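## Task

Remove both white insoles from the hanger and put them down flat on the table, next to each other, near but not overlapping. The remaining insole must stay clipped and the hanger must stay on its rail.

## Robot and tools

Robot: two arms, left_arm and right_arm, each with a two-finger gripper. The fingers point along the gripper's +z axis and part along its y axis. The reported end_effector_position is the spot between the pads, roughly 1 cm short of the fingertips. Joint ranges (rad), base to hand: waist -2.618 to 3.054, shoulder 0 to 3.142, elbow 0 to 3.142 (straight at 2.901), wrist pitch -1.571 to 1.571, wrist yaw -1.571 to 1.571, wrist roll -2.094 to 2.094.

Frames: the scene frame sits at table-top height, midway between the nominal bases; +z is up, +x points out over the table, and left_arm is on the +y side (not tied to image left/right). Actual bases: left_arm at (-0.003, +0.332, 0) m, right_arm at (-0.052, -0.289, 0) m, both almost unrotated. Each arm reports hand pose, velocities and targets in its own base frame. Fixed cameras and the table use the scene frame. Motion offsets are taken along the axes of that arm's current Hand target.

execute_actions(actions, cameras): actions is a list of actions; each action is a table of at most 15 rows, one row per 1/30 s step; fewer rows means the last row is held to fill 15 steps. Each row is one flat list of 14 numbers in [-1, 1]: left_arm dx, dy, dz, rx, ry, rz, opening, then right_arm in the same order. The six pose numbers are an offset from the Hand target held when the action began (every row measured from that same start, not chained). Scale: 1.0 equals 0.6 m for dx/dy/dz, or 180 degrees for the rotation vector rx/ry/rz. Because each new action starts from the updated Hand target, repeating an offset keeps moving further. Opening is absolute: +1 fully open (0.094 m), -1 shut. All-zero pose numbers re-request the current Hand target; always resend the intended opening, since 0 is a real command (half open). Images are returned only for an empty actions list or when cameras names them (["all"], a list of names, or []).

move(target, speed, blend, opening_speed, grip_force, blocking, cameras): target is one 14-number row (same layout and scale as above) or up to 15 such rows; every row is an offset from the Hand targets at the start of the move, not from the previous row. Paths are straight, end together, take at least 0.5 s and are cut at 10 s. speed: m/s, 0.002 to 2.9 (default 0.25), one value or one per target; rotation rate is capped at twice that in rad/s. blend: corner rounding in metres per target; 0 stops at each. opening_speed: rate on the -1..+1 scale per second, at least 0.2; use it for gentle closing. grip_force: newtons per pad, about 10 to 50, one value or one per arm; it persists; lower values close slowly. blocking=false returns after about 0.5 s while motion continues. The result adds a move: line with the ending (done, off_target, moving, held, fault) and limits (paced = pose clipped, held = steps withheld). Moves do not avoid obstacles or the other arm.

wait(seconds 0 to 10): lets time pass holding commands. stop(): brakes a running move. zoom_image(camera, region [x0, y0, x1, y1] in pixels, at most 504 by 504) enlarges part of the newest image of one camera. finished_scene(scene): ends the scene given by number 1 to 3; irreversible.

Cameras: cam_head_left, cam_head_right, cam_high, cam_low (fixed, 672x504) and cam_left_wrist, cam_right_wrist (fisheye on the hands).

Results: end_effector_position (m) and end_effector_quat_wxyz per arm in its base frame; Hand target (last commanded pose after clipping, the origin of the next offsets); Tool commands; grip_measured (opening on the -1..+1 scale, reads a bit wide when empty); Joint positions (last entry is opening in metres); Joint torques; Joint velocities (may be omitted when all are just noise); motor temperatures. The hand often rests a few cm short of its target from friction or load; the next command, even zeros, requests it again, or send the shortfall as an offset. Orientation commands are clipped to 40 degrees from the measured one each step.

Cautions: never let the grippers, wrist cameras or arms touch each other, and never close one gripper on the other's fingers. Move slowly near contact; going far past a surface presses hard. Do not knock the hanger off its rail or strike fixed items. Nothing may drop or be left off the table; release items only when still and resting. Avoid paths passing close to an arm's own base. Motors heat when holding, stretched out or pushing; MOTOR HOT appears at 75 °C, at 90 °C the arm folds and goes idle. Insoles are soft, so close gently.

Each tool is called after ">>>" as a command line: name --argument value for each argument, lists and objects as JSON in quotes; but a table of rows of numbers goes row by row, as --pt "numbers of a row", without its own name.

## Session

>>> execute_actions --actions '[]'

>>> zoom_image --camera "cam_head_left" --region '[280, 100, 490, 310]'

>>> zoom_image --camera "cam_head_right" --region '[270, 100, 480, 310]'

>>> zoom_image --camera "cam_high" --region '[120, 40, 420, 380]'

>>> zoom_image --camera "cam_low" --region '[290, 100, 450, 230]'

Scene clock: 0.00 s.
left_arm: end_effector_position=(+0.3839, +0.0284, +0.1386) grip_measured=+1.000 end_effector_quat_wxyz=(+0.672, -0.073, +0.734, +0.061) | right_arm: end_effector_position=(+0.3782, -0.0350, +0.1325) grip_measured=+1.000 end_effector_quat_wxyz=(+0.666, +0.094, +0.735, -0.085)
Joint positions: left_arm=[-0.031 1.56 0.246 1.223 -0.219 -0.029 0.094] | right_arm=[0.044 1.575 0.231 1.241 0.297 0.03 0.094]
Joint velocities: within noise
Joint torques (N m): no reading
Motor temperatures (°C): left_arm=[25 28 30 28 25 24 23] | right_arm=[27 24 25 27 24 28 24]
Heat: left arm: 30 °C; right arm: 28 °C.
Hand target: left_arm +0.3851, +0.0284, +0.1421; +0.676, -0.074, +0.731, +0.060 | right_arm +0.3790, -0.0351, +0.1339; +0.667, +0.094, +0.734, -0.085
Tool commands: left_gripper/opening=+1.0 right_gripper/opening=+1.0
camera_calibration:
cam_left_wrist: T_world_to_cam=[[0.237109, -0.967683, 0.0858425, -0.0749815], [-0.781019, -0.242426, -0.575533, 0.374724], [0.577744, 0.0694193, -0.813261, 0.0170373], [0, 0, 0, 1]] pos_world=[0.300603, 0.017102, 0.235959]
cam_right_wrist: T_world_to_cam=[[-0.196379, -0.975102, 0.103015, 0.0261591], [-0.807218, 0.101133, -0.581524, 0.378775], [0.556627, -0.197355, -0.80698, 0.0196214], [0, 0, 0, 1]] pos_world=[0.29997, -0.00892669, 0.233406]

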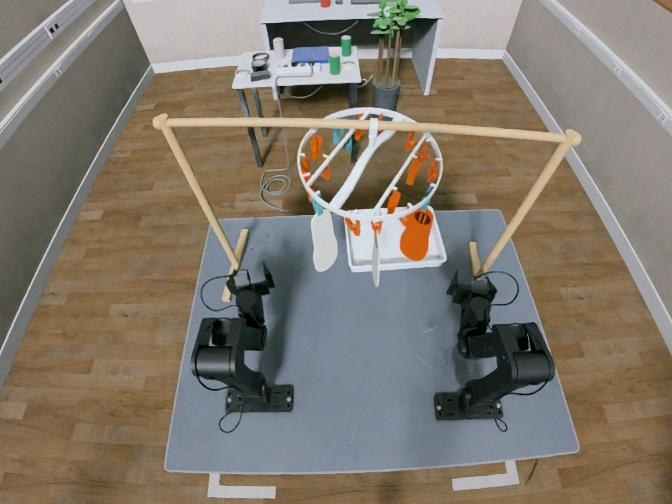

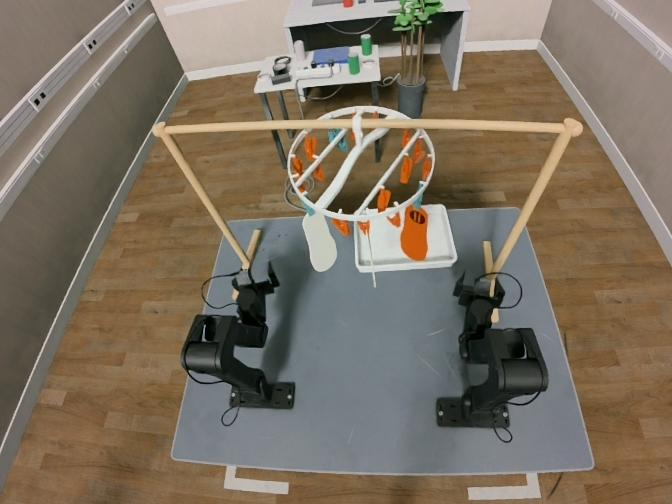

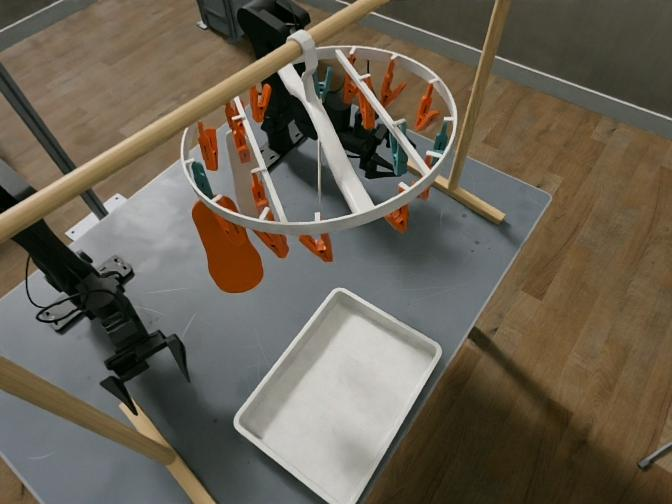

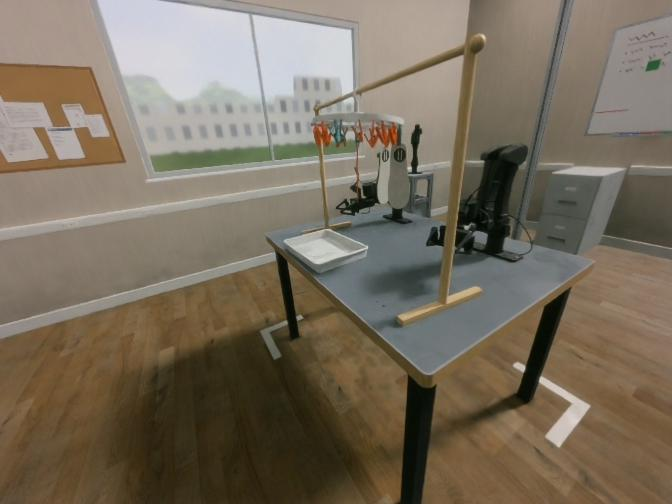

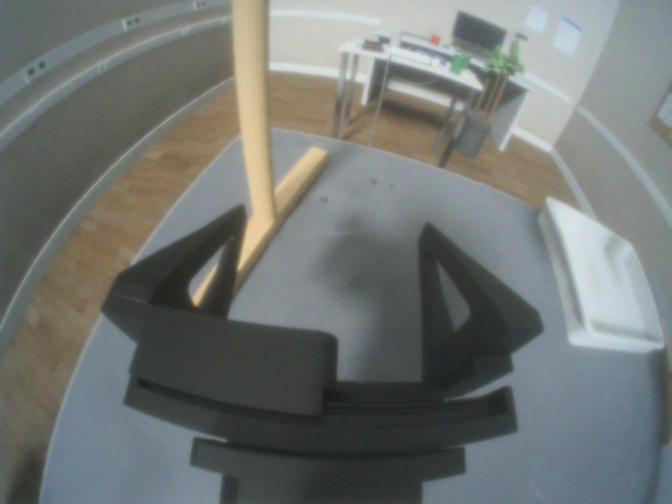

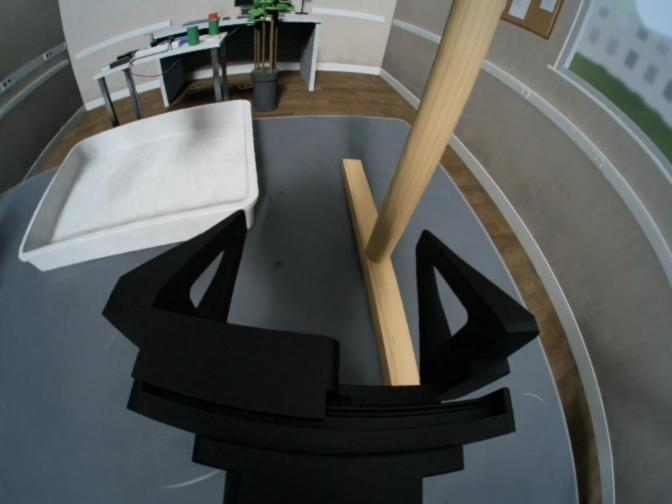

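Scaled by 2.400.

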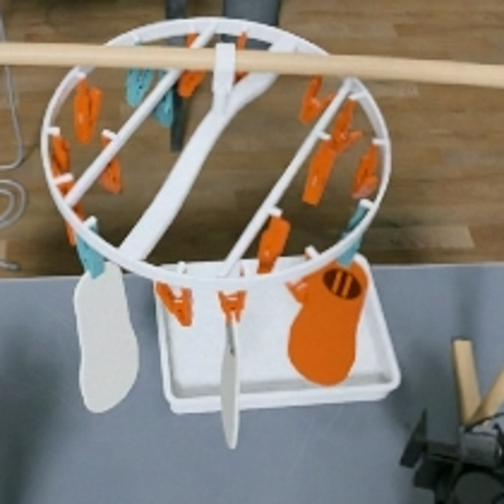

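Scaled by 2.400.

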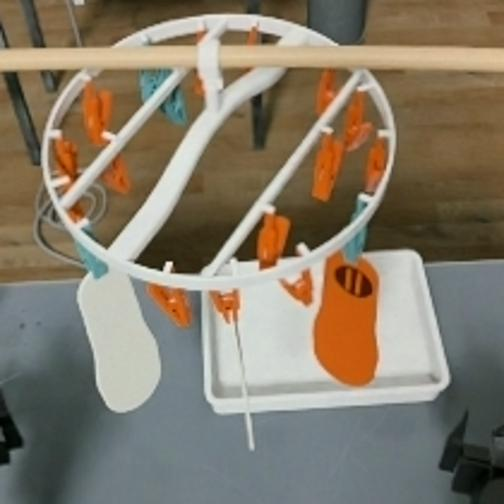

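Scaled by 1.482.

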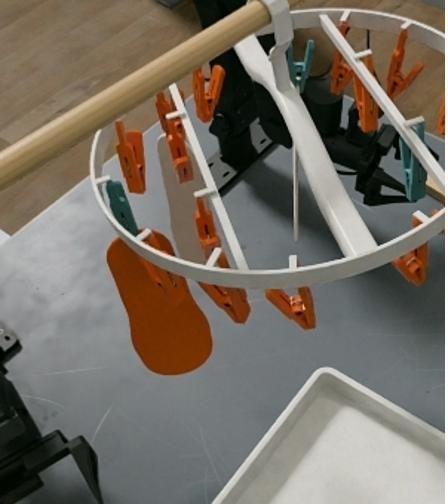

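Scaled by 3.150.

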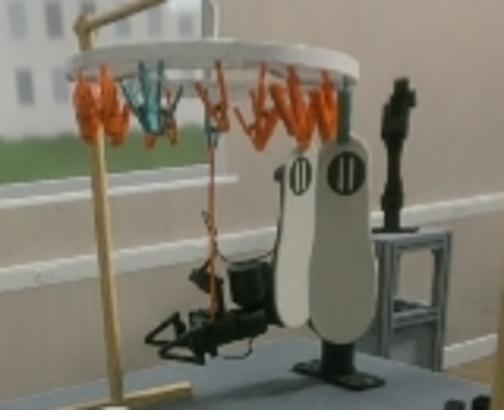

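>>> move --target '[-0.266,-0.261,-0.254,0.314,-0.174,-0.067,1,-0.266,0.475,-0.381,-0.122,-0.195,0.026,1]' --speed 0.35 --cameras '["cam_left_wrist","cam_right_wrist","cam_head_left"]' --grip_force 50

Scene clock: 44.97 s.
left_arm: end_effector_position=(+0.2813, -0.1472, +0.3018) grip_measured=+1.000 end_effector_quat_wxyz=(+0.783, +0.191, +0.494, -0.326) | right_arm: end_effector_position=(+0.2462, +0.2880, +0.3079) grip_measured=+1.000 end_effector_quat_wxyz=(+0.811, -0.084, +0.575, +0.071)
Joint positions: left_arm=[-0.216 1.219 0.191 1.548 0.488 -0.287 0.094] | right_arm=[1.255 1.563 0.572 1.572 0.94 -0.546 0.094]
Joint torques (N m): left_arm=[-0.75 -4.08 5.74 1.65 -0.08 -0.1] | right_arm=[0.36 -4.26 9.14 1.42 -0.38 -0.1]
Motor temperatures (°C): left_arm=[25 29 32 35 25 24 23] | right_arm=[27 26 26 34 24 28 24]
Heat: left arm: 35 °C; right arm: 34 °C.
Hand target: left_arm +0.2777, -0.1498, +0.3150; +0.797, +0.196, +0.460, -0.339 | right_arm +0.2452, +0.2939, +0.3151; +0.864, -0.033, +0.498, +0.057
Off the commanded pose: left_arm 0.014 m, 4 deg | right_arm 0.009 m, 12 deg.
joint sent to its limit (left arm) — joint 4 (wrist pitch), upper limit. The joint targets still meet the commanded pose.
joint sent to its limit (right arm) — joint 4 (wrist pitch), upper limit. The joint targets are off in orientation, not in position.
move: off_target (left_arm, right_arm)
camera_calibration:
cam_left_wrist: T_world_to_cam=[[-0.693055, -0.711939, 0.113213, 0.0564731], [-0.357823, 0.203406, -0.911366, 0.393838], [0.625809, -0.672137, -0.39572, -0.0274259], [0, 0, 0, 1]] pos_world=[0.197227, -0.0583374, 0.341684]
cam_right_wrist: T_world_to_cam=[[0.215426, -0.961418, 0.171075, 0.170896], [-0.44834, -0.25301, -0.857308, 0.440069], [0.867515, 0.107987, -0.485547, 0.034882], [0, 0, 0, 1]] pos_world=[0.130225, 0.271878, 0.364976]
Images, in order (width x height): cam_head_left 672x504, cam_left_wrist 672x504, cam_right_wrist 672x504.

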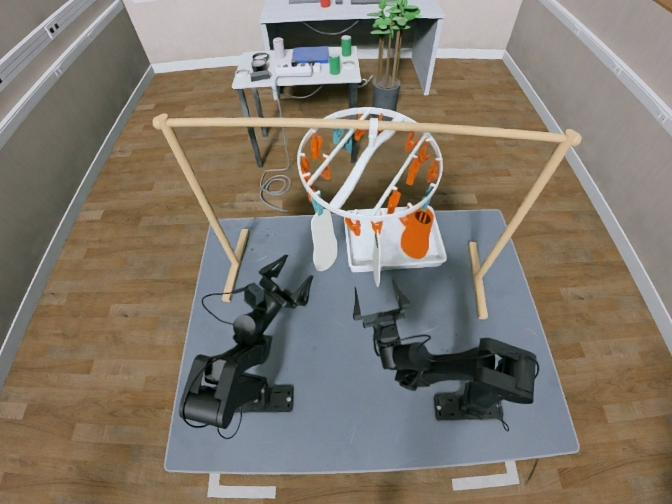

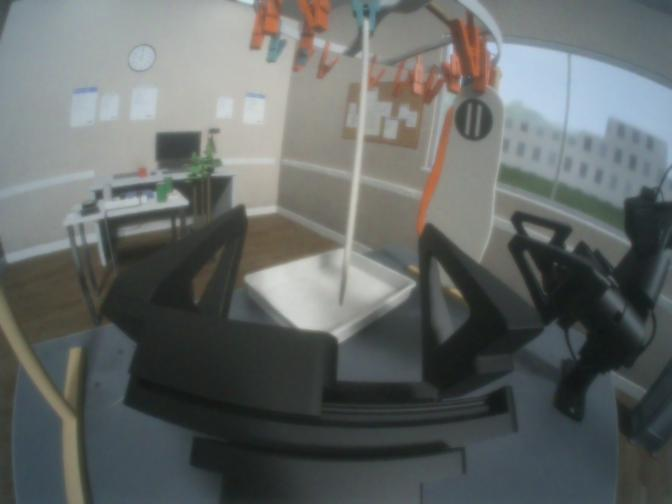

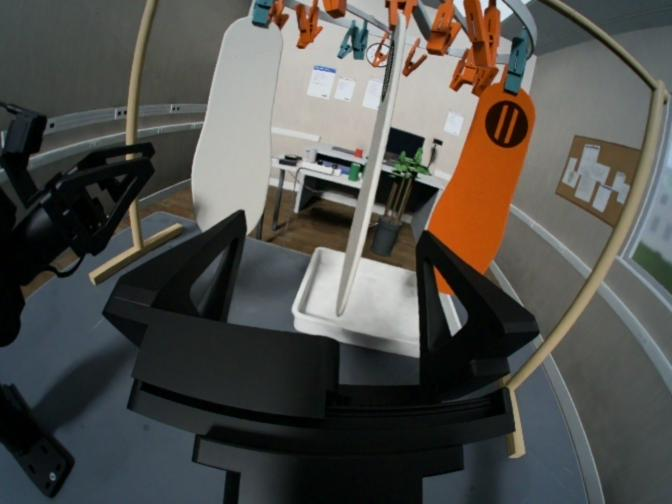

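>>> move --target '[-0.01,-0.018,0.175,0,0,0,1,0,-0.02,0.17,0,0,0,1]' --speed 0.2 --cameras '["cam_left_wrist","cam_right_wrist"]'

Scene clock: 51.00 s.
left_arm: end_effector_position=(+0.3262, -0.2171, +0.3700) grip_measured=+1.000 end_effector_quat_wxyz=(+0.796, +0.197, +0.459, -0.342) | right_arm: end_effector_position=(+0.3319, +0.2898, +0.3586) grip_measured=+1.000 end_effector_quat_wxyz=(+0.858, -0.041, +0.510, +0.047)
Joint positions: left_arm=[-0.448 1.376 0.572 1.358 0.311 -0.188 0.094] | right_arm=[0.991 1.739 0.856 1.575 0.726 -0.529 0.094]
Joint torques (N m): left_arm=[-0.75 -3.77 6.68 1.45 -0.22 0.11] | right_arm=[-0.32 -5.91 10.1 1.36 -0.39 0.08]
Heat: left arm: 35 °C; right arm: 34 °C.
Hand target: left_arm +0.3308, -0.2207, +0.3726; +0.797, +0.196, +0.460, -0.339 | right_arm +0.3343, +0.2936, +0.3661; +0.864, -0.033, +0.498, +0.057
Off the commanded pose: left_arm 0.006 m, 0 deg | right_arm 0.009 m, 2 deg.
joint sent to its limit (right arm) — joint 4 (wrist pitch), upper limit. The joint targets still meet the commanded pose.
move: done
camera_calibration:
cam_left_wrist: T_world_to_cam=[[-0.72362, -0.684012, 0.0922091, 0.0539118], [-0.292124, 0.182482, -0.93881, 0.470507], [0.62533, -0.706278, -0.331864, -0.10643], [0, 0, 0, 1]] pos_world=[0.243012, -0.124152, 0.401425]
cam_right_wrist: T_world_to_cam=[[0.108344, -0.984347, 0.139003, 0.199196], [-0.323695, -0.167138, -0.931282, 0.4828], [0.939938, 0.0559046, -0.336737, -0.0772411], [0, 0, 0, 1]] pos_world=[0.2073, 0.281091, 0.395924]
Images, in order (width x height): cam_left_wrist 672x504, cam_right_wrist 672x504.

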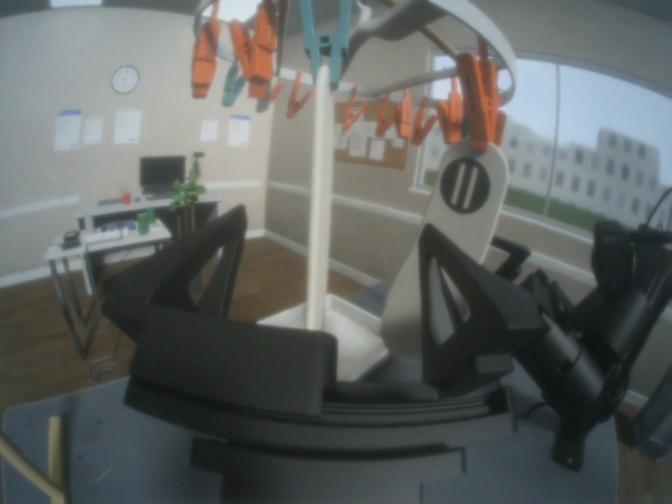

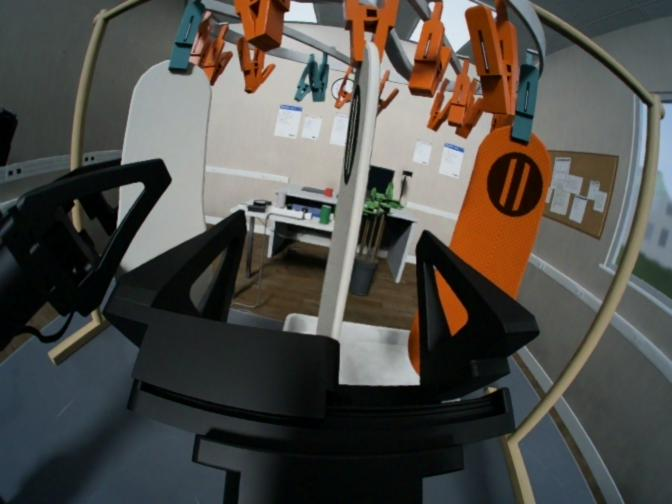

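>>> move --target '[0,0.008,0.025,0,0,0,1,0,0,0,0,0,0,1]'

>>> move --target '[0,0,0,0,0,0,-0.98,0,0,0,0,0,0,-0.98]' --opening_speed 0.8 --cameras '["cam_left_wrist","cam_right_wrist"]'

Scene clock: 59.33 s.
left_arm: end_effector_position=(+0.3386, -0.2227, +0.3775) grip_measured=+1.000 end_effector_quat_wxyz=(+0.796, +0.196, +0.460, -0.341) | right_arm: end_effector_position=(+0.3318, +0.2899, +0.3587) grip_measured=+1.000 end_effector_quat_wxyz=(+0.858, -0.041, +0.510, +0.047)
Joint positions: left_arm=[-0.448 1.414 0.637 1.331 0.311 -0.188 0.094] | right_arm=[0.991 1.739 0.856 1.575 0.725 -0.529 0.094]
Joint torques (N m): left_arm=[-0.66 -4.11 6.9 1.47 -0.21 0.12] | right_arm=[-0.31 -5.91 10.11 1.36 -0.4 0.09]
Heat: left arm: 35 °C; right arm: 34 °C.
Hand target: left_arm +0.3434, -0.2266, +0.3801; +0.797, +0.196, +0.460, -0.338 | right_arm +0.3343, +0.2936, +0.3661; +0.864, -0.033, +0.498, +0.057
Off the commanded pose: left_arm 0.007 m, 0 deg | right_arm 0.009 m, 2 deg.
joint sent to its limit (right arm) — joint 4 (wrist pitch), upper limit. The joint targets still meet the commanded pose.
move: done

Scene clock: 62.03 s.
left_arm: end_effector_position=(+0.3386, -0.2228, +0.3773) grip_measured=-0.942 end_effector_quat_wxyz=(+0.796, +0.196, +0.460, -0.341) | right_arm: end_effector_position=(+0.3318, +0.2900, +0.3587) grip_measured=-0.957 end_effector_quat_wxyz=(+0.858, -0.042, +0.509, +0.047)
Joint positions: left_arm=[-0.448 1.414 0.637 1.331 0.31 -0.188 0.003] | right_arm=[0.991 1.739 0.856 1.575 0.724 -0.528 0.002]
Joint torques (N m): left_arm=[-0.72 -4.1 6.87 1.47 -0.21 0.11] | right_arm=[-0.32 -5.9 10.11 1.36 -0.39 0.08]
Heat: left arm: 35 °C; right arm: 34 °C.
Hand target: left_arm +0.3433, -0.2267, +0.3801; +0.797, +0.196, +0.460, -0.339 | right_arm +0.3343, +0.2936, +0.3661; +0.864, -0.033, +0.498, +0.057
Off the commanded pose: left_arm 0.007 m, 0 deg | right_arm 0.009 m, 2 deg.
joint sent to its limit (right arm) — joint 4 (wrist pitch), upper limit. The joint targets still meet the commanded pose.
move: done
camera_calibration:
cam_left_wrist: T_world_to_cam=[[-0.722747, -0.684843, 0.092879, 0.0575563], [-0.293331, 0.182289, -0.938471, 0.482251], [0.625775, -0.705521, -0.332635, -0.115461], [0, 0, 0, 1]] pos_world=[0.25531, -0.129953, 0.408826]
cam_right_wrist: T_world_to_cam=[[0.109554, -0.984176, 0.139266, 0.198912], [-0.322761, -0.16774, -0.931498, 0.482812], [0.940119, 0.0570995, -0.33603, -0.0777123], [0, 0, 0, 1]] pos_world=[0.2071, 0.281189, 0.395923]
Images, in order (width x height): cam_left_wrist 672x504, cam_right_wrist 672x504.

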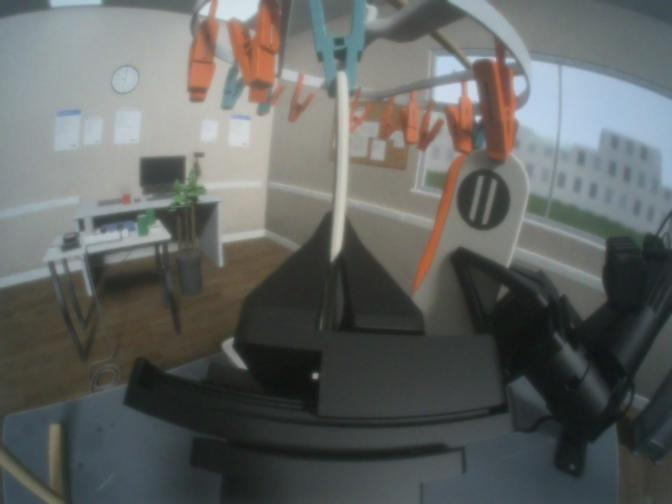

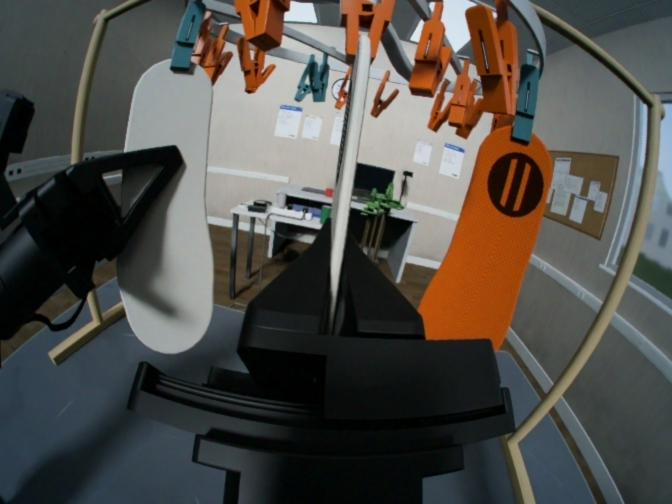

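>>> move --target '[0.18,0,-0.10,0,0,0,-1,0.18,0,-0.10,0,0,0,-1]' --speed 0.12 --cameras '["cam_left_wrist","cam_right_wrist","cam_head_left","cam_high"]'

Scene clock: 66.43 s.
left_arm: end_effector_position=(+0.3459, -0.2255, +0.2635) grip_measured=-0.943 end_effector_quat_wxyz=(+0.754, +0.213, +0.535, -0.315) | right_arm: end_effector_position=(+0.3382, +0.2917, +0.2559) grip_measured=-0.960 end_effector_quat_wxyz=(+0.804, -0.058, +0.587, +0.070)
Joint positions: left_arm=[-0.448 1.627 0.442 1.546 0.306 -0.131 0.003] | right_arm=[0.99 1.852 0.693 1.591 0.757 -0.317 0.002]
Joint torques (N m): left_arm=[-0.5 -4.75 3.14 1.9 -0.02 0.11] | right_arm=[0.66 -6.24 4.81 1.48 -0.09 0.08]
Heat: left arm: 35 °C; right arm: 34 °C.
Hand target: left_arm +0.3447, -0.2281, +0.2566; +0.797, +0.196, +0.460, -0.339 | right_arm +0.3365, +0.2938, +0.2426; +0.864, -0.033, +0.498, +0.057
Off the commanded pose: left_arm 0.007 m, 10 deg | right_arm 0.014 m, 13 deg.
joint read past its limit (right arm) — joint 4 (wrist pitch), upper limit.
joint sent to its limit (left arm) — joint 4 (wrist pitch), upper limit. The joint targets are off in orientation, not in position.
joint sent to its limit (right arm) — joint 4 (wrist pitch), upper limit. The joint targets are off in orientation, not in position.
move: off_target (left_arm, right_arm)
camera_calibration:
cam_left_wrist: T_world_to_cam=[[-0.689211, -0.716699, 0.106446, 0.0492186], [-0.422955, 0.278671, -0.862236, 0.424492], [0.5883, -0.639285, -0.495195, -0.0890459], [0, 0, 0, 1]] pos_world=[0.265849, -0.139945, 0.316679]
cam_right_wrist: T_world_to_cam=[[0.189157, -0.97373, 0.126764, 0.18735], [-0.481507, -0.204487, -0.852253, 0.43351], [0.855787, 0.100172, -0.507538, -0.0585965], [0, 0, 0, 1]] pos_world=[0.223445, 0.276946, 0.315971]
Images, in order (width x height): cam_head_left 672x504, cam_high 672x504, cam_left_wrist 672x504, cam_right_wrist 672x504.

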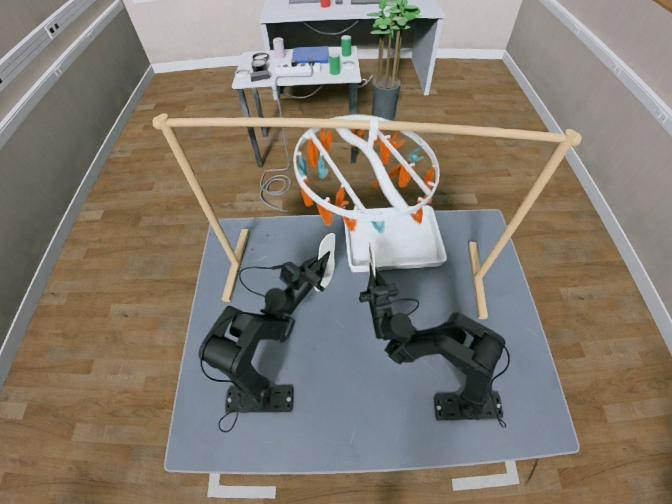

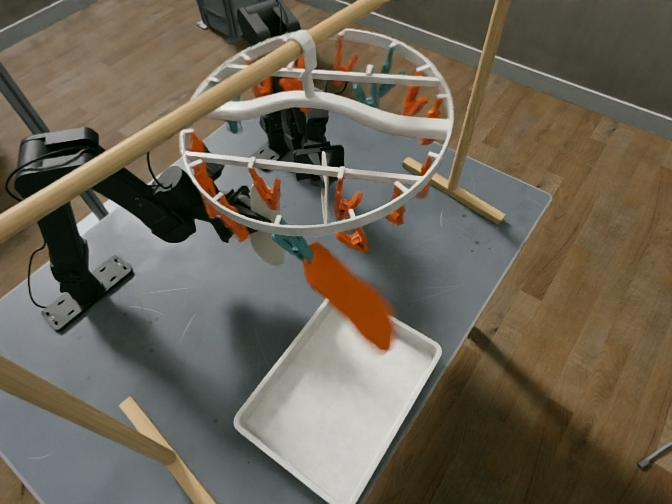

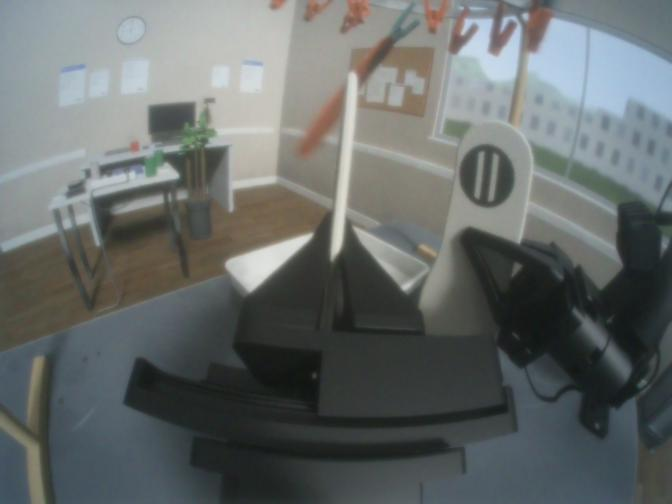

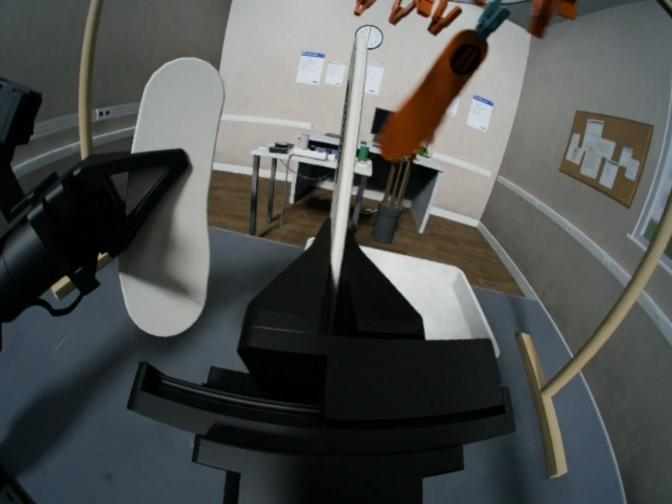

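>>> move --pt "0.152 -0.053 -0.127 -0.147 0.307 -0.414 -1 0.140 -0.113 -0.102 -0.1435 0.4175 0.2885 -1" --pt "0.356 -0.131 -0.163 -0.147 0.307 -0.414 -1 0.293 -0.033 -0.227 -0.1435 0.4175 0.2885 -1" --speed '[0.5,0.12]' --cameras '["cam_left_wrist","cam_right_wrist","cam_head_left"]'

>>> zoom_image --camera "cam_head_left" --region '[270, 240, 430, 380]'

Scene clock: 110.20 s.
left_arm: end_effector_position=(+0.3048, -0.2975, +0.0294) grip_measured=-0.943 end_effector_quat_wxyz=(+0.181, -0.150, +0.827, -0.511) | right_arm: end_effector_position=(+0.3153, +0.2715, +0.0325) grip_measured=-0.960 end_effector_quat_wxyz=(+0.271, -0.031, +0.837, +0.473)
Joint positions: left_arm=[-0.611 1.915 0.51 0.941 0.397 -1.218 0.003] | right_arm=[0.48 1.895 0.508 0.894 -0.549 0.739 0.002]
Joint torques (N m): left_arm=[-0.57 -5.82 2.76 2.08 0.02 0] | right_arm=[0.65 -5.53 3.56 1.89 -0.04 0]
Heat: left arm: 39 °C; right arm: 35 °C.
Hand target: left_arm +0.3037, -0.2981, +0.0225; +0.179, -0.153, +0.829, -0.507 | right_arm +0.3096, +0.2701, +0.0223; +0.264, -0.028, +0.843, +0.467
Off the commanded pose: left_arm 0.007 m, 1 deg | right_arm 0.012 m, 1 deg.
move: off_target (right_arm)
camera_calibration:
cam_left_wrist: T_world_to_cam=[[0.154394, -0.430586, 0.889246, -0.200831], [-0.912776, 0.282323, 0.295184, 0.341705], [-0.378157, -0.857257, -0.349439, -0.00138526], [0, 0, 0, 1]] pos_world=[0.342383, -0.184134, 0.0772383]
cam_right_wrist: T_world_to_cam=[[0.417917, -0.532156, -0.736312, 0.0363439], [-0.844097, -0.527138, -0.0981145, 0.405317], [-0.335925, 0.662522, -0.669491, 0.0779481], [0, 0, 0, 1]] pos_world=[0.353122, 0.181356, 0.118714]
Images, in order (width x height): cam_head_left 672x504, cam_left_wrist 672x504, cam_right_wrist 672x504.

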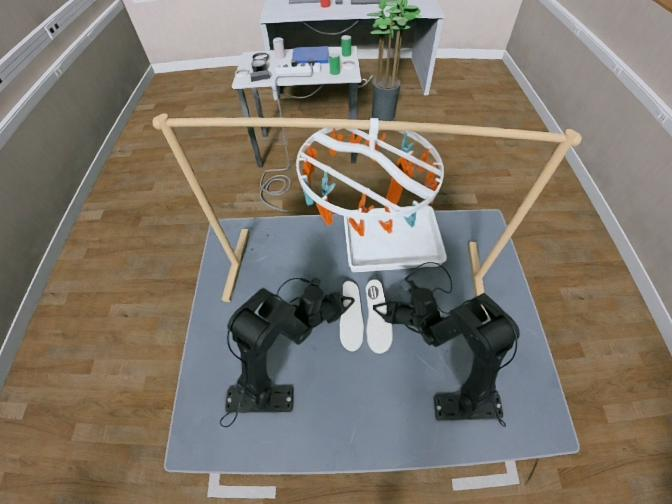

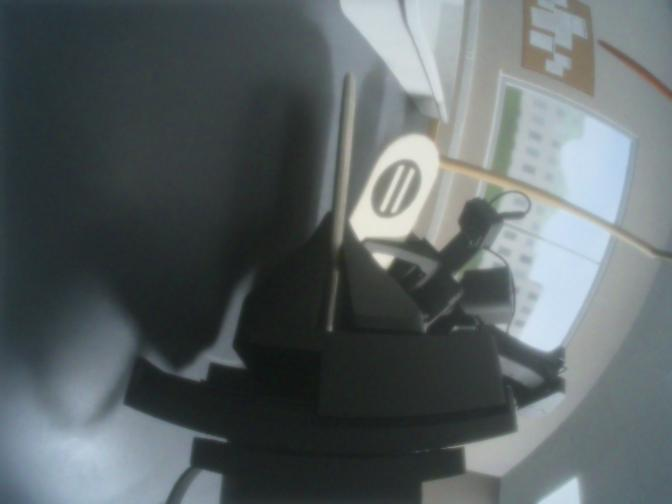

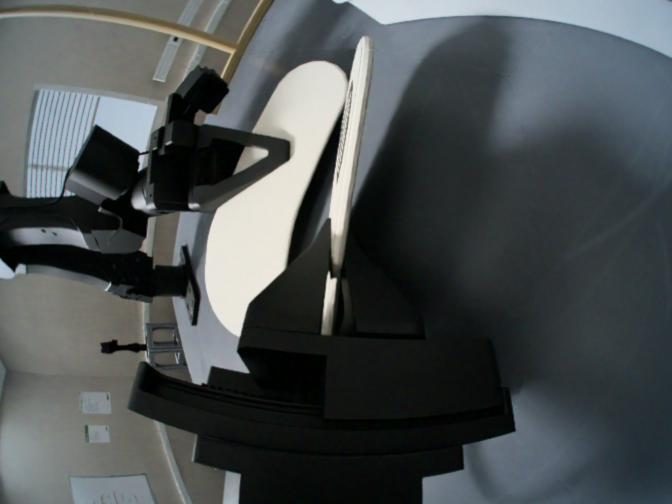

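Scaled by 3.150.

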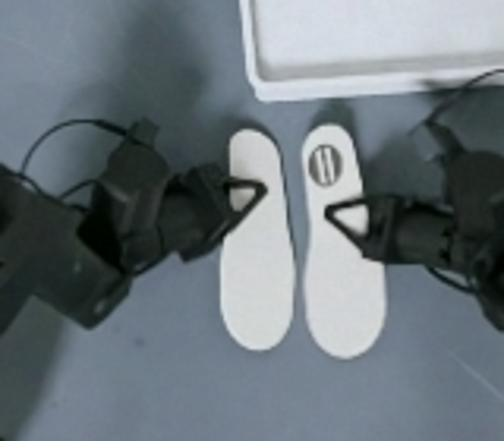

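>>> move --pt "0.002 0.012 0.0056 0 0 0 -1 0.009 -0.0155 0.0085 0 0 0 -1" --pt "0.002 0.012 0.0056 0 0 0 -0.35 0.009 -0.0155 0.0085 0 0 0 -0.35" --speed 0.1 --opening_speed 0.4

>>> move --target '[0.010,0.062,-0.136,0,0,0,-0.35,0.033,-0.054,-0.136,0,0,0,-0.35]' --speed 0.8 --cameras '["cam_left_wrist","cam_right_wrist","cam_head_left"]'

>>> zoom_image --camera "cam_head_left" --region '[270, 240, 430, 380]'

Scene clock: 123.27 s.
left_arm: end_effector_position=(+0.3058, -0.2981, +0.0228) grip_measured=-0.352 end_effector_quat_wxyz=(+0.183, -0.150, +0.826, -0.512) | right_arm: end_effector_position=(+0.3202, +0.2739, +0.0321) grip_measured=-0.352 end_effector_quat_wxyz=(+0.288, -0.036, +0.827, +0.481)
Joint positions: left_arm=[-0.611 1.957 0.51 0.988 0.397 -1.22 0.03] | right_arm=[0.48 1.945 0.508 0.987 -0.548 0.742 0.03]
Joint torques (N m): left_arm=[-0.51 -5.97 2.37 2.07 0.02 -0.01] | right_arm=[0.59 -4.93 2.95 1.64 -0.06 -0.03]
Motor temperatures (°C): left_arm=[25 29 32 40 25 24 26] | right_arm=[27 28 27 37 24 28 26]
Heat: left arm: 40 °C; right arm: 37 °C.
Hand target: left_arm +0.3036, -0.2981, +0.0145; +0.179, -0.153, +0.829, -0.507 | right_arm +0.3098, +0.2701, +0.0104; +0.264, -0.028, +0.843, +0.468
Off the commanded pose: left_arm 0.009 m, 1 deg | right_arm 0.024 m, 4 deg.
move: off_target (right_arm); target 2's new opening was sent with right_arm's hand 0.024 m and 4 deg from that target

Scene clock: 124.57 s.
left_arm: end_effector_position=(+0.2651, -0.2243, +0.0211) grip_measured=-0.352 end_effector_quat_wxyz=(+0.191, -0.152, +0.820, -0.518) | right_arm: end_effector_position=(+0.2835, +0.1962, +0.0316) grip_measured=-0.352 end_effector_quat_wxyz=(+0.310, -0.048, +0.821, +0.478)
Joint positions: left_arm=[-0.43 1.849 0.209 1.163 0.551 -1.136 0.03] | right_arm=[0.237 1.824 0.247 1.075 -0.752 0.578 0.03]
Joint torques (N m): left_arm=[0.66 -7.51 0.72 1.43 0.24 0.19] | right_arm=[-0.62 -5.34 1.89 0.76 -0.28 -0.07]
Heat: left arm: 40 °C; right arm: 36 °C.
Hand target: left_arm +0.2587, -0.2203, +0.0148; +0.179, -0.153, +0.829, -0.507 | right_arm +0.2681, +0.1904, +0.0106; +0.264, -0.028, +0.843, +0.467
Off the commanded pose: left_arm 0.010 m, 2 deg | right_arm 0.027 m, 6 deg.
move: off_target (right_arm)
camera_calibration:
cam_left_wrist: T_world_to_cam=[[0.141842, -0.414341, 0.899001, -0.149087], [-0.921363, 0.276765, 0.27293, 0.28873], [-0.361898, -0.867019, -0.342502, 0.0367318], [0, 0, 0, 1]] pos_world=[0.300465, -0.109836, 0.0678074]
cam_right_wrist: T_world_to_cam=[[0.480038, -0.522359, -0.704773, -0.0116697], [-0.833881, -0.521184, -0.181689, 0.337248], [-0.272409, 0.674914, -0.685773, 0.0966558], [0, 0, 0, 1]] pos_world=[0.313156, 0.104438, 0.119334]
Images, in order (width x height): cam_head_left 672x504, cam_left_wrist 672x504, cam_right_wrist 672x504.

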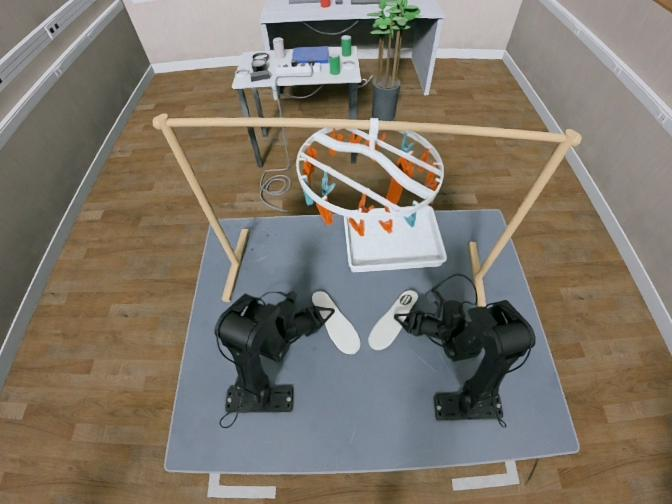

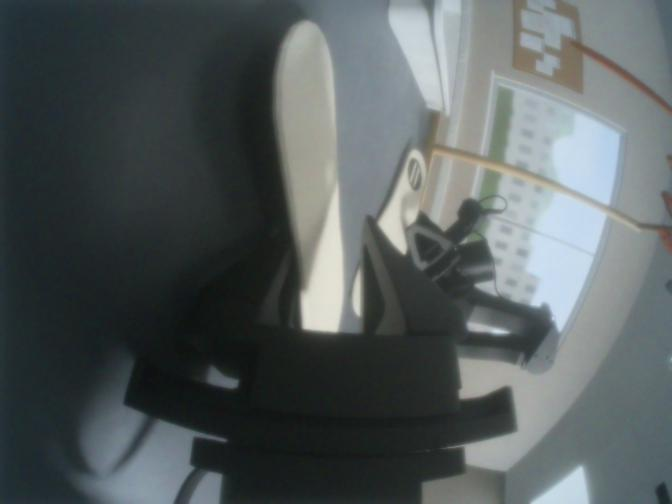

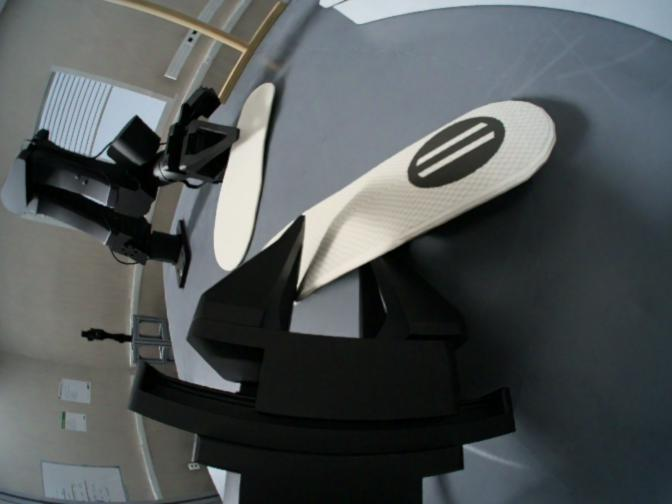

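Scaled by 3.150.

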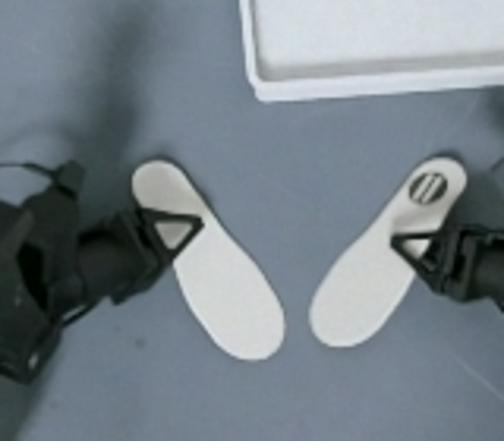

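>>> move --pt "0.0077 0.048 -0.106 0 0 0 -0.35 0.0256 -0.042 -0.106 0 0 0 -0.35" --pt "-0.02 -0.131 -0.19 0 0 0 -0.35 -0.021 0.035 -0.148 0 0 0 -0.35" --speed 0.4 --blend '[0.02,0]' --cameras '["cam_head_left"]'

>>> zoom_image --camera "cam_head_left" --region '[270, 240, 430, 380]'

Scene clock: 133.23 s.
left_arm: end_effector_position=(+0.2191, -0.1581, +0.1246) grip_measured=-0.352 end_effector_quat_wxyz=(+0.168, -0.167, +0.829, -0.506) | right_arm: end_effector_position=(+0.2295, +0.1279, +0.0645) grip_measured=-0.352 end_effector_quat_wxyz=(+0.260, -0.018, +0.844, +0.469)
Joint positions: left_arm=[-0.128 0.826 0.318 -0.162 0.804 -0.931 0.03] | right_arm=[-0.114 1.194 0.228 0.053 -1.005 0.213 0.03]
Joint torques (N m): left_arm=[-0.72 -0.96 7.97 1.6 0.21 0.2] | right_arm=[0.44 -1.42 9.62 1.02 -0.42 -0.17]
Heat: left arm: 39 °C; right arm: 35 °C.
Hand target: left_arm +0.2235, -0.1601, +0.1350; +0.179, -0.153, +0.829, -0.507 | right_arm +0.2354, +0.1283, +0.0702; +0.264, -0.028, +0.843, +0.467
Off the commanded pose: left_arm 0.011 m, 2 deg | right_arm 0.008 m, 1 deg.
move: off_target (left_arm)
Images, in order (width x height): cam_head_left 672x504.

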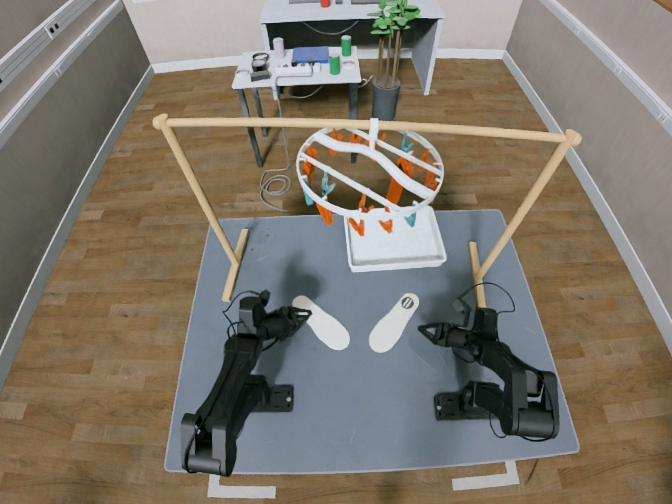

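Scaled by 3.150.

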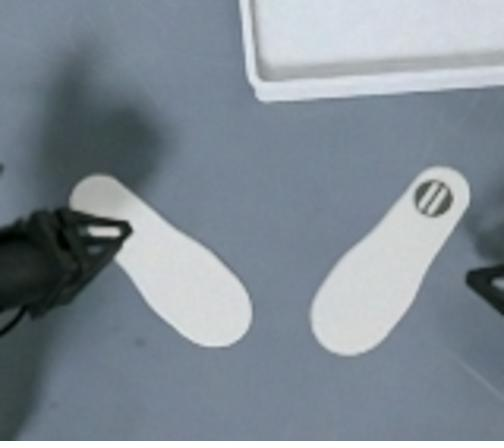

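>>> move --pt "-0.019 -0.12 -0.056 0 0 0 -0.35 -0.065 0.080 0.101 0.363 0.064 0.211 1" --speed 0.35 --cameras '["cam_right_wrist"]'

Scene clock: 156.67 s.
left_arm: end_effector_position=(+0.2232, -0.1590, +0.2035) grip_measured=-0.352 end_effector_quat_wxyz=(+0.165, -0.168, +0.830, -0.505) | right_arm: end_effector_position=(+0.2768, +0.1947, +0.0980) grip_measured=+0.999 end_effector_quat_wxyz=(-0.004, +0.333, +0.943, +0.008)
Joint positions: left_arm=[-0.131 0.808 0.634 -0.502 0.801 -0.931 0.03] | right_arm=[0.601 1.822 1.48 -1.22 -0.017 1.28 0.094]
Joint torques (N m): left_arm=[-0.65 -1.98 7.79 1.58 0.22 0.17] | right_arm=[0.55 -6.72 10.4 0.07 0.16 0.08]
Heat: left arm: 38 °C; right arm: 34 °C.
Hand target: left_arm +0.2236, -0.1604, +0.2153; +0.179, -0.153, +0.829, -0.507 | right_arm +0.2802, +0.1961, +0.1001; +0.000, +0.334, +0.943, +0.000
Off the commanded pose: left_arm 0.012 m, 2 deg | right_arm 0.004 m, 1 deg.
move: off_target (left_arm)
camera_calibration:
cam_right_wrist: T_world_to_cam=[[-0.539206, -0.840149, -0.0583642, 0.318275], [-0.576062, 0.317387, 0.753272, 0.0167452], [-0.614336, 0.43979, -0.655115, 0.278805], [0, 0, 0, 1]] pos_world=[0.352542, 0.139468, 0.188611]
Images, in order (width x height): cam_right_wrist 672x504.

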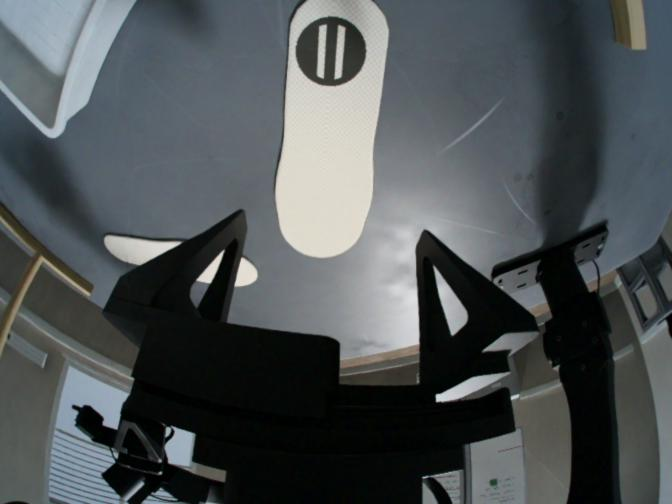

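>>> move --pt "0 0 0 0 0 0 -0.35 0 0 0.155 0 0 0 1" --pt "0 0 0 0 0 0 -0.35 0 0 0.155 0 0 0 0.12" --speed 0.15 --opening_speed 0.4 --grip_force '[50,15]' --cameras '["cam_right_wrist"]'

Scene clock: 188.53 s.
left_arm: end_effector_position=(+0.2231, -0.1590, +0.2035) grip_measured=-0.352 end_effector_quat_wxyz=(+0.165, -0.168, +0.830, -0.505) | right_arm: end_effector_position=(+0.2835, +0.1989, +0.0164) grip_measured=+0.123 end_effector_quat_wxyz=(+0.000, +0.333, +0.943, +0.012)
Joint positions: left_arm=[-0.131 0.808 0.634 -0.502 0.801 -0.931 0.03] | right_arm=[0.601 1.919 1.272 -0.904 -0.015 1.28 0.053]
Joint torques (N m): left_arm=[-0.66 -1.91 7.77 1.58 0.26 0.17] | right_arm=[0.55 -7.51 5.3 0.44 0.14 0.07]
Motor temperatures (°C): left_arm=[25 28 36 38 25 24 24] | right_arm=[27 29 31 32 24 28 25]
Heat: left arm: 38 °C; right arm: 32 °C.
Hand target: left_arm +0.2235, -0.1604, +0.2153; +0.179, -0.153, +0.829, -0.507 | right_arm +0.2802, +0.1961, +0.0071; +0.000, +0.334, +0.943, +0.000
Off the commanded pose: left_arm 0.012 m, 2 deg | right_arm 0.010 m, 1 deg.
grip_force (N): 50, 15
move: off_target (left_arm)
camera_calibration:
cam_right_wrist: T_world_to_cam=[[-0.539221, -0.839419, -0.067944, 0.320647], [-0.58331, 0.314072, 0.749072, 0.0834633], [-0.607446, 0.443547, -0.658995, 0.224958], [0, 0, 0, 1]] pos_world=[0.358234, 0.143164, 0.107512]
Images, in order (width x height): cam_right_wrist 672x504.

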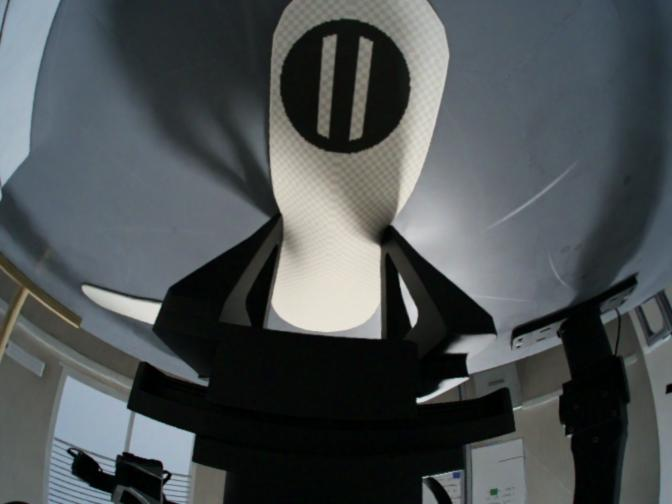

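>>> move --pt "0 0 0 0 0 0 -0.35 0.055 0.12 -0.005 0 0 -0.479 0.12" --pt "0 0 0 0 0 0 -0.35 0.031 0.331 -0.005 0 0 -0.479 0.12" --pt "0 0 0 0 0 0 -0.35 0.106 0.335 0 0 0 -0.479 0.12" --blend '[0.02,0.02,0]' --speed 0.2 --cameras '["cam_right_wrist","cam_head_left"]'

>>> zoom_image --camera "cam_head_left" --region '[270, 240, 430, 380]'

Scene clock: 199.57 s.
left_arm: end_effector_position=(+0.2231, -0.1590, +0.2035) grip_measured=-0.352 end_effector_quat_wxyz=(+0.165, -0.168, +0.830, -0.505) | right_arm: end_effector_position=(+0.3614, +0.3992, +0.0230) grip_measured=+0.123 end_effector_quat_wxyz=(+0.050, -0.407, +0.912, +0.016)
Joint positions: left_arm=[-0.131 0.808 0.634 -0.502 0.801 -0.931 0.03] | right_arm=[0.837 2.808 2.838 -1.496 0.011 -0.003 0.053]
Joint torques (N m): left_arm=[-0.68 -1.92 7.82 1.58 0.24 0.18] | right_arm=[-0.49 -11.47 9.59 0.11 -0.13 0.1]
Heat: left arm: 38 °C; right arm: 32 °C.
Hand target: left_arm +0.2235, -0.1604, +0.2153; +0.179, -0.153, +0.829, -0.507 | right_arm +0.3572, +0.3925, +0.0072; +0.000, -0.401, +0.916, +0.000
Off the commanded pose: left_arm 0.012 m, 2 deg | right_arm 0.018 m, 6 deg.
grip_force (N): 50, 15
move: off_target (left_arm, right_arm)
camera_calibration:
cam_right_wrist: T_world_to_cam=[[0.814072, -0.580368, -0.0214314, -0.062319], [-0.416718, -0.60943, 0.674493, 0.371241], [-0.404515, -0.540155, -0.73797, 0.508951], [0, 0, 0, 1]] pos_world=[0.411314, 0.46499, 0.123856]
Images, in order (width x height): cam_head_left 672x504, cam_right_wrist 672x504.

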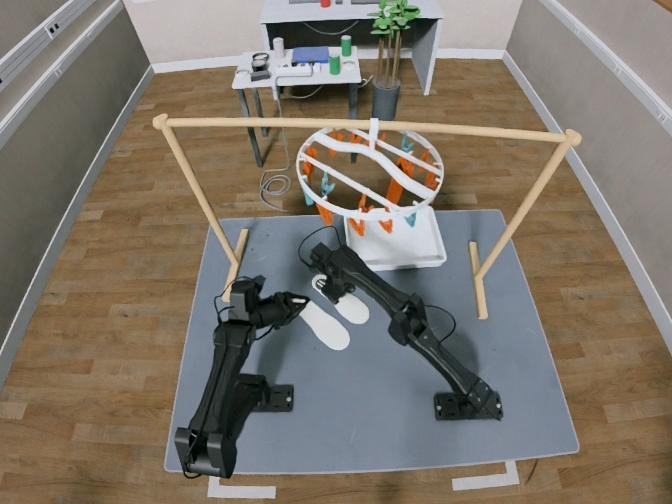

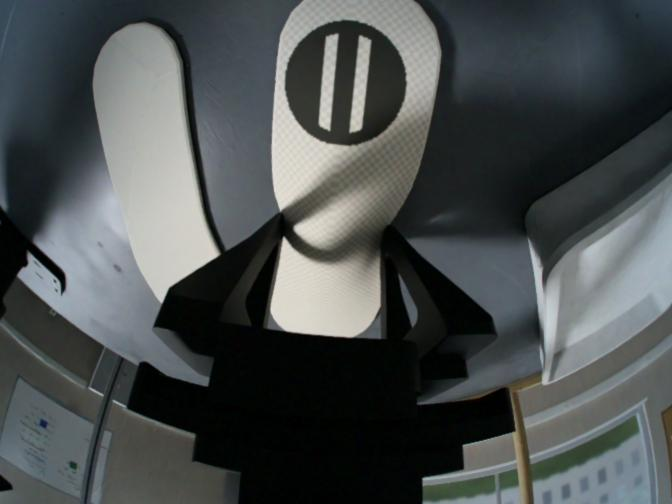

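Scaled by 3.150.

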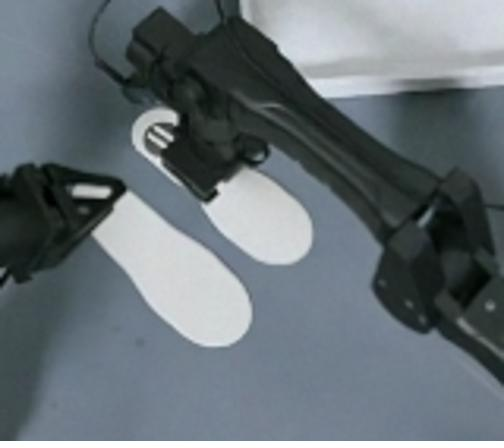

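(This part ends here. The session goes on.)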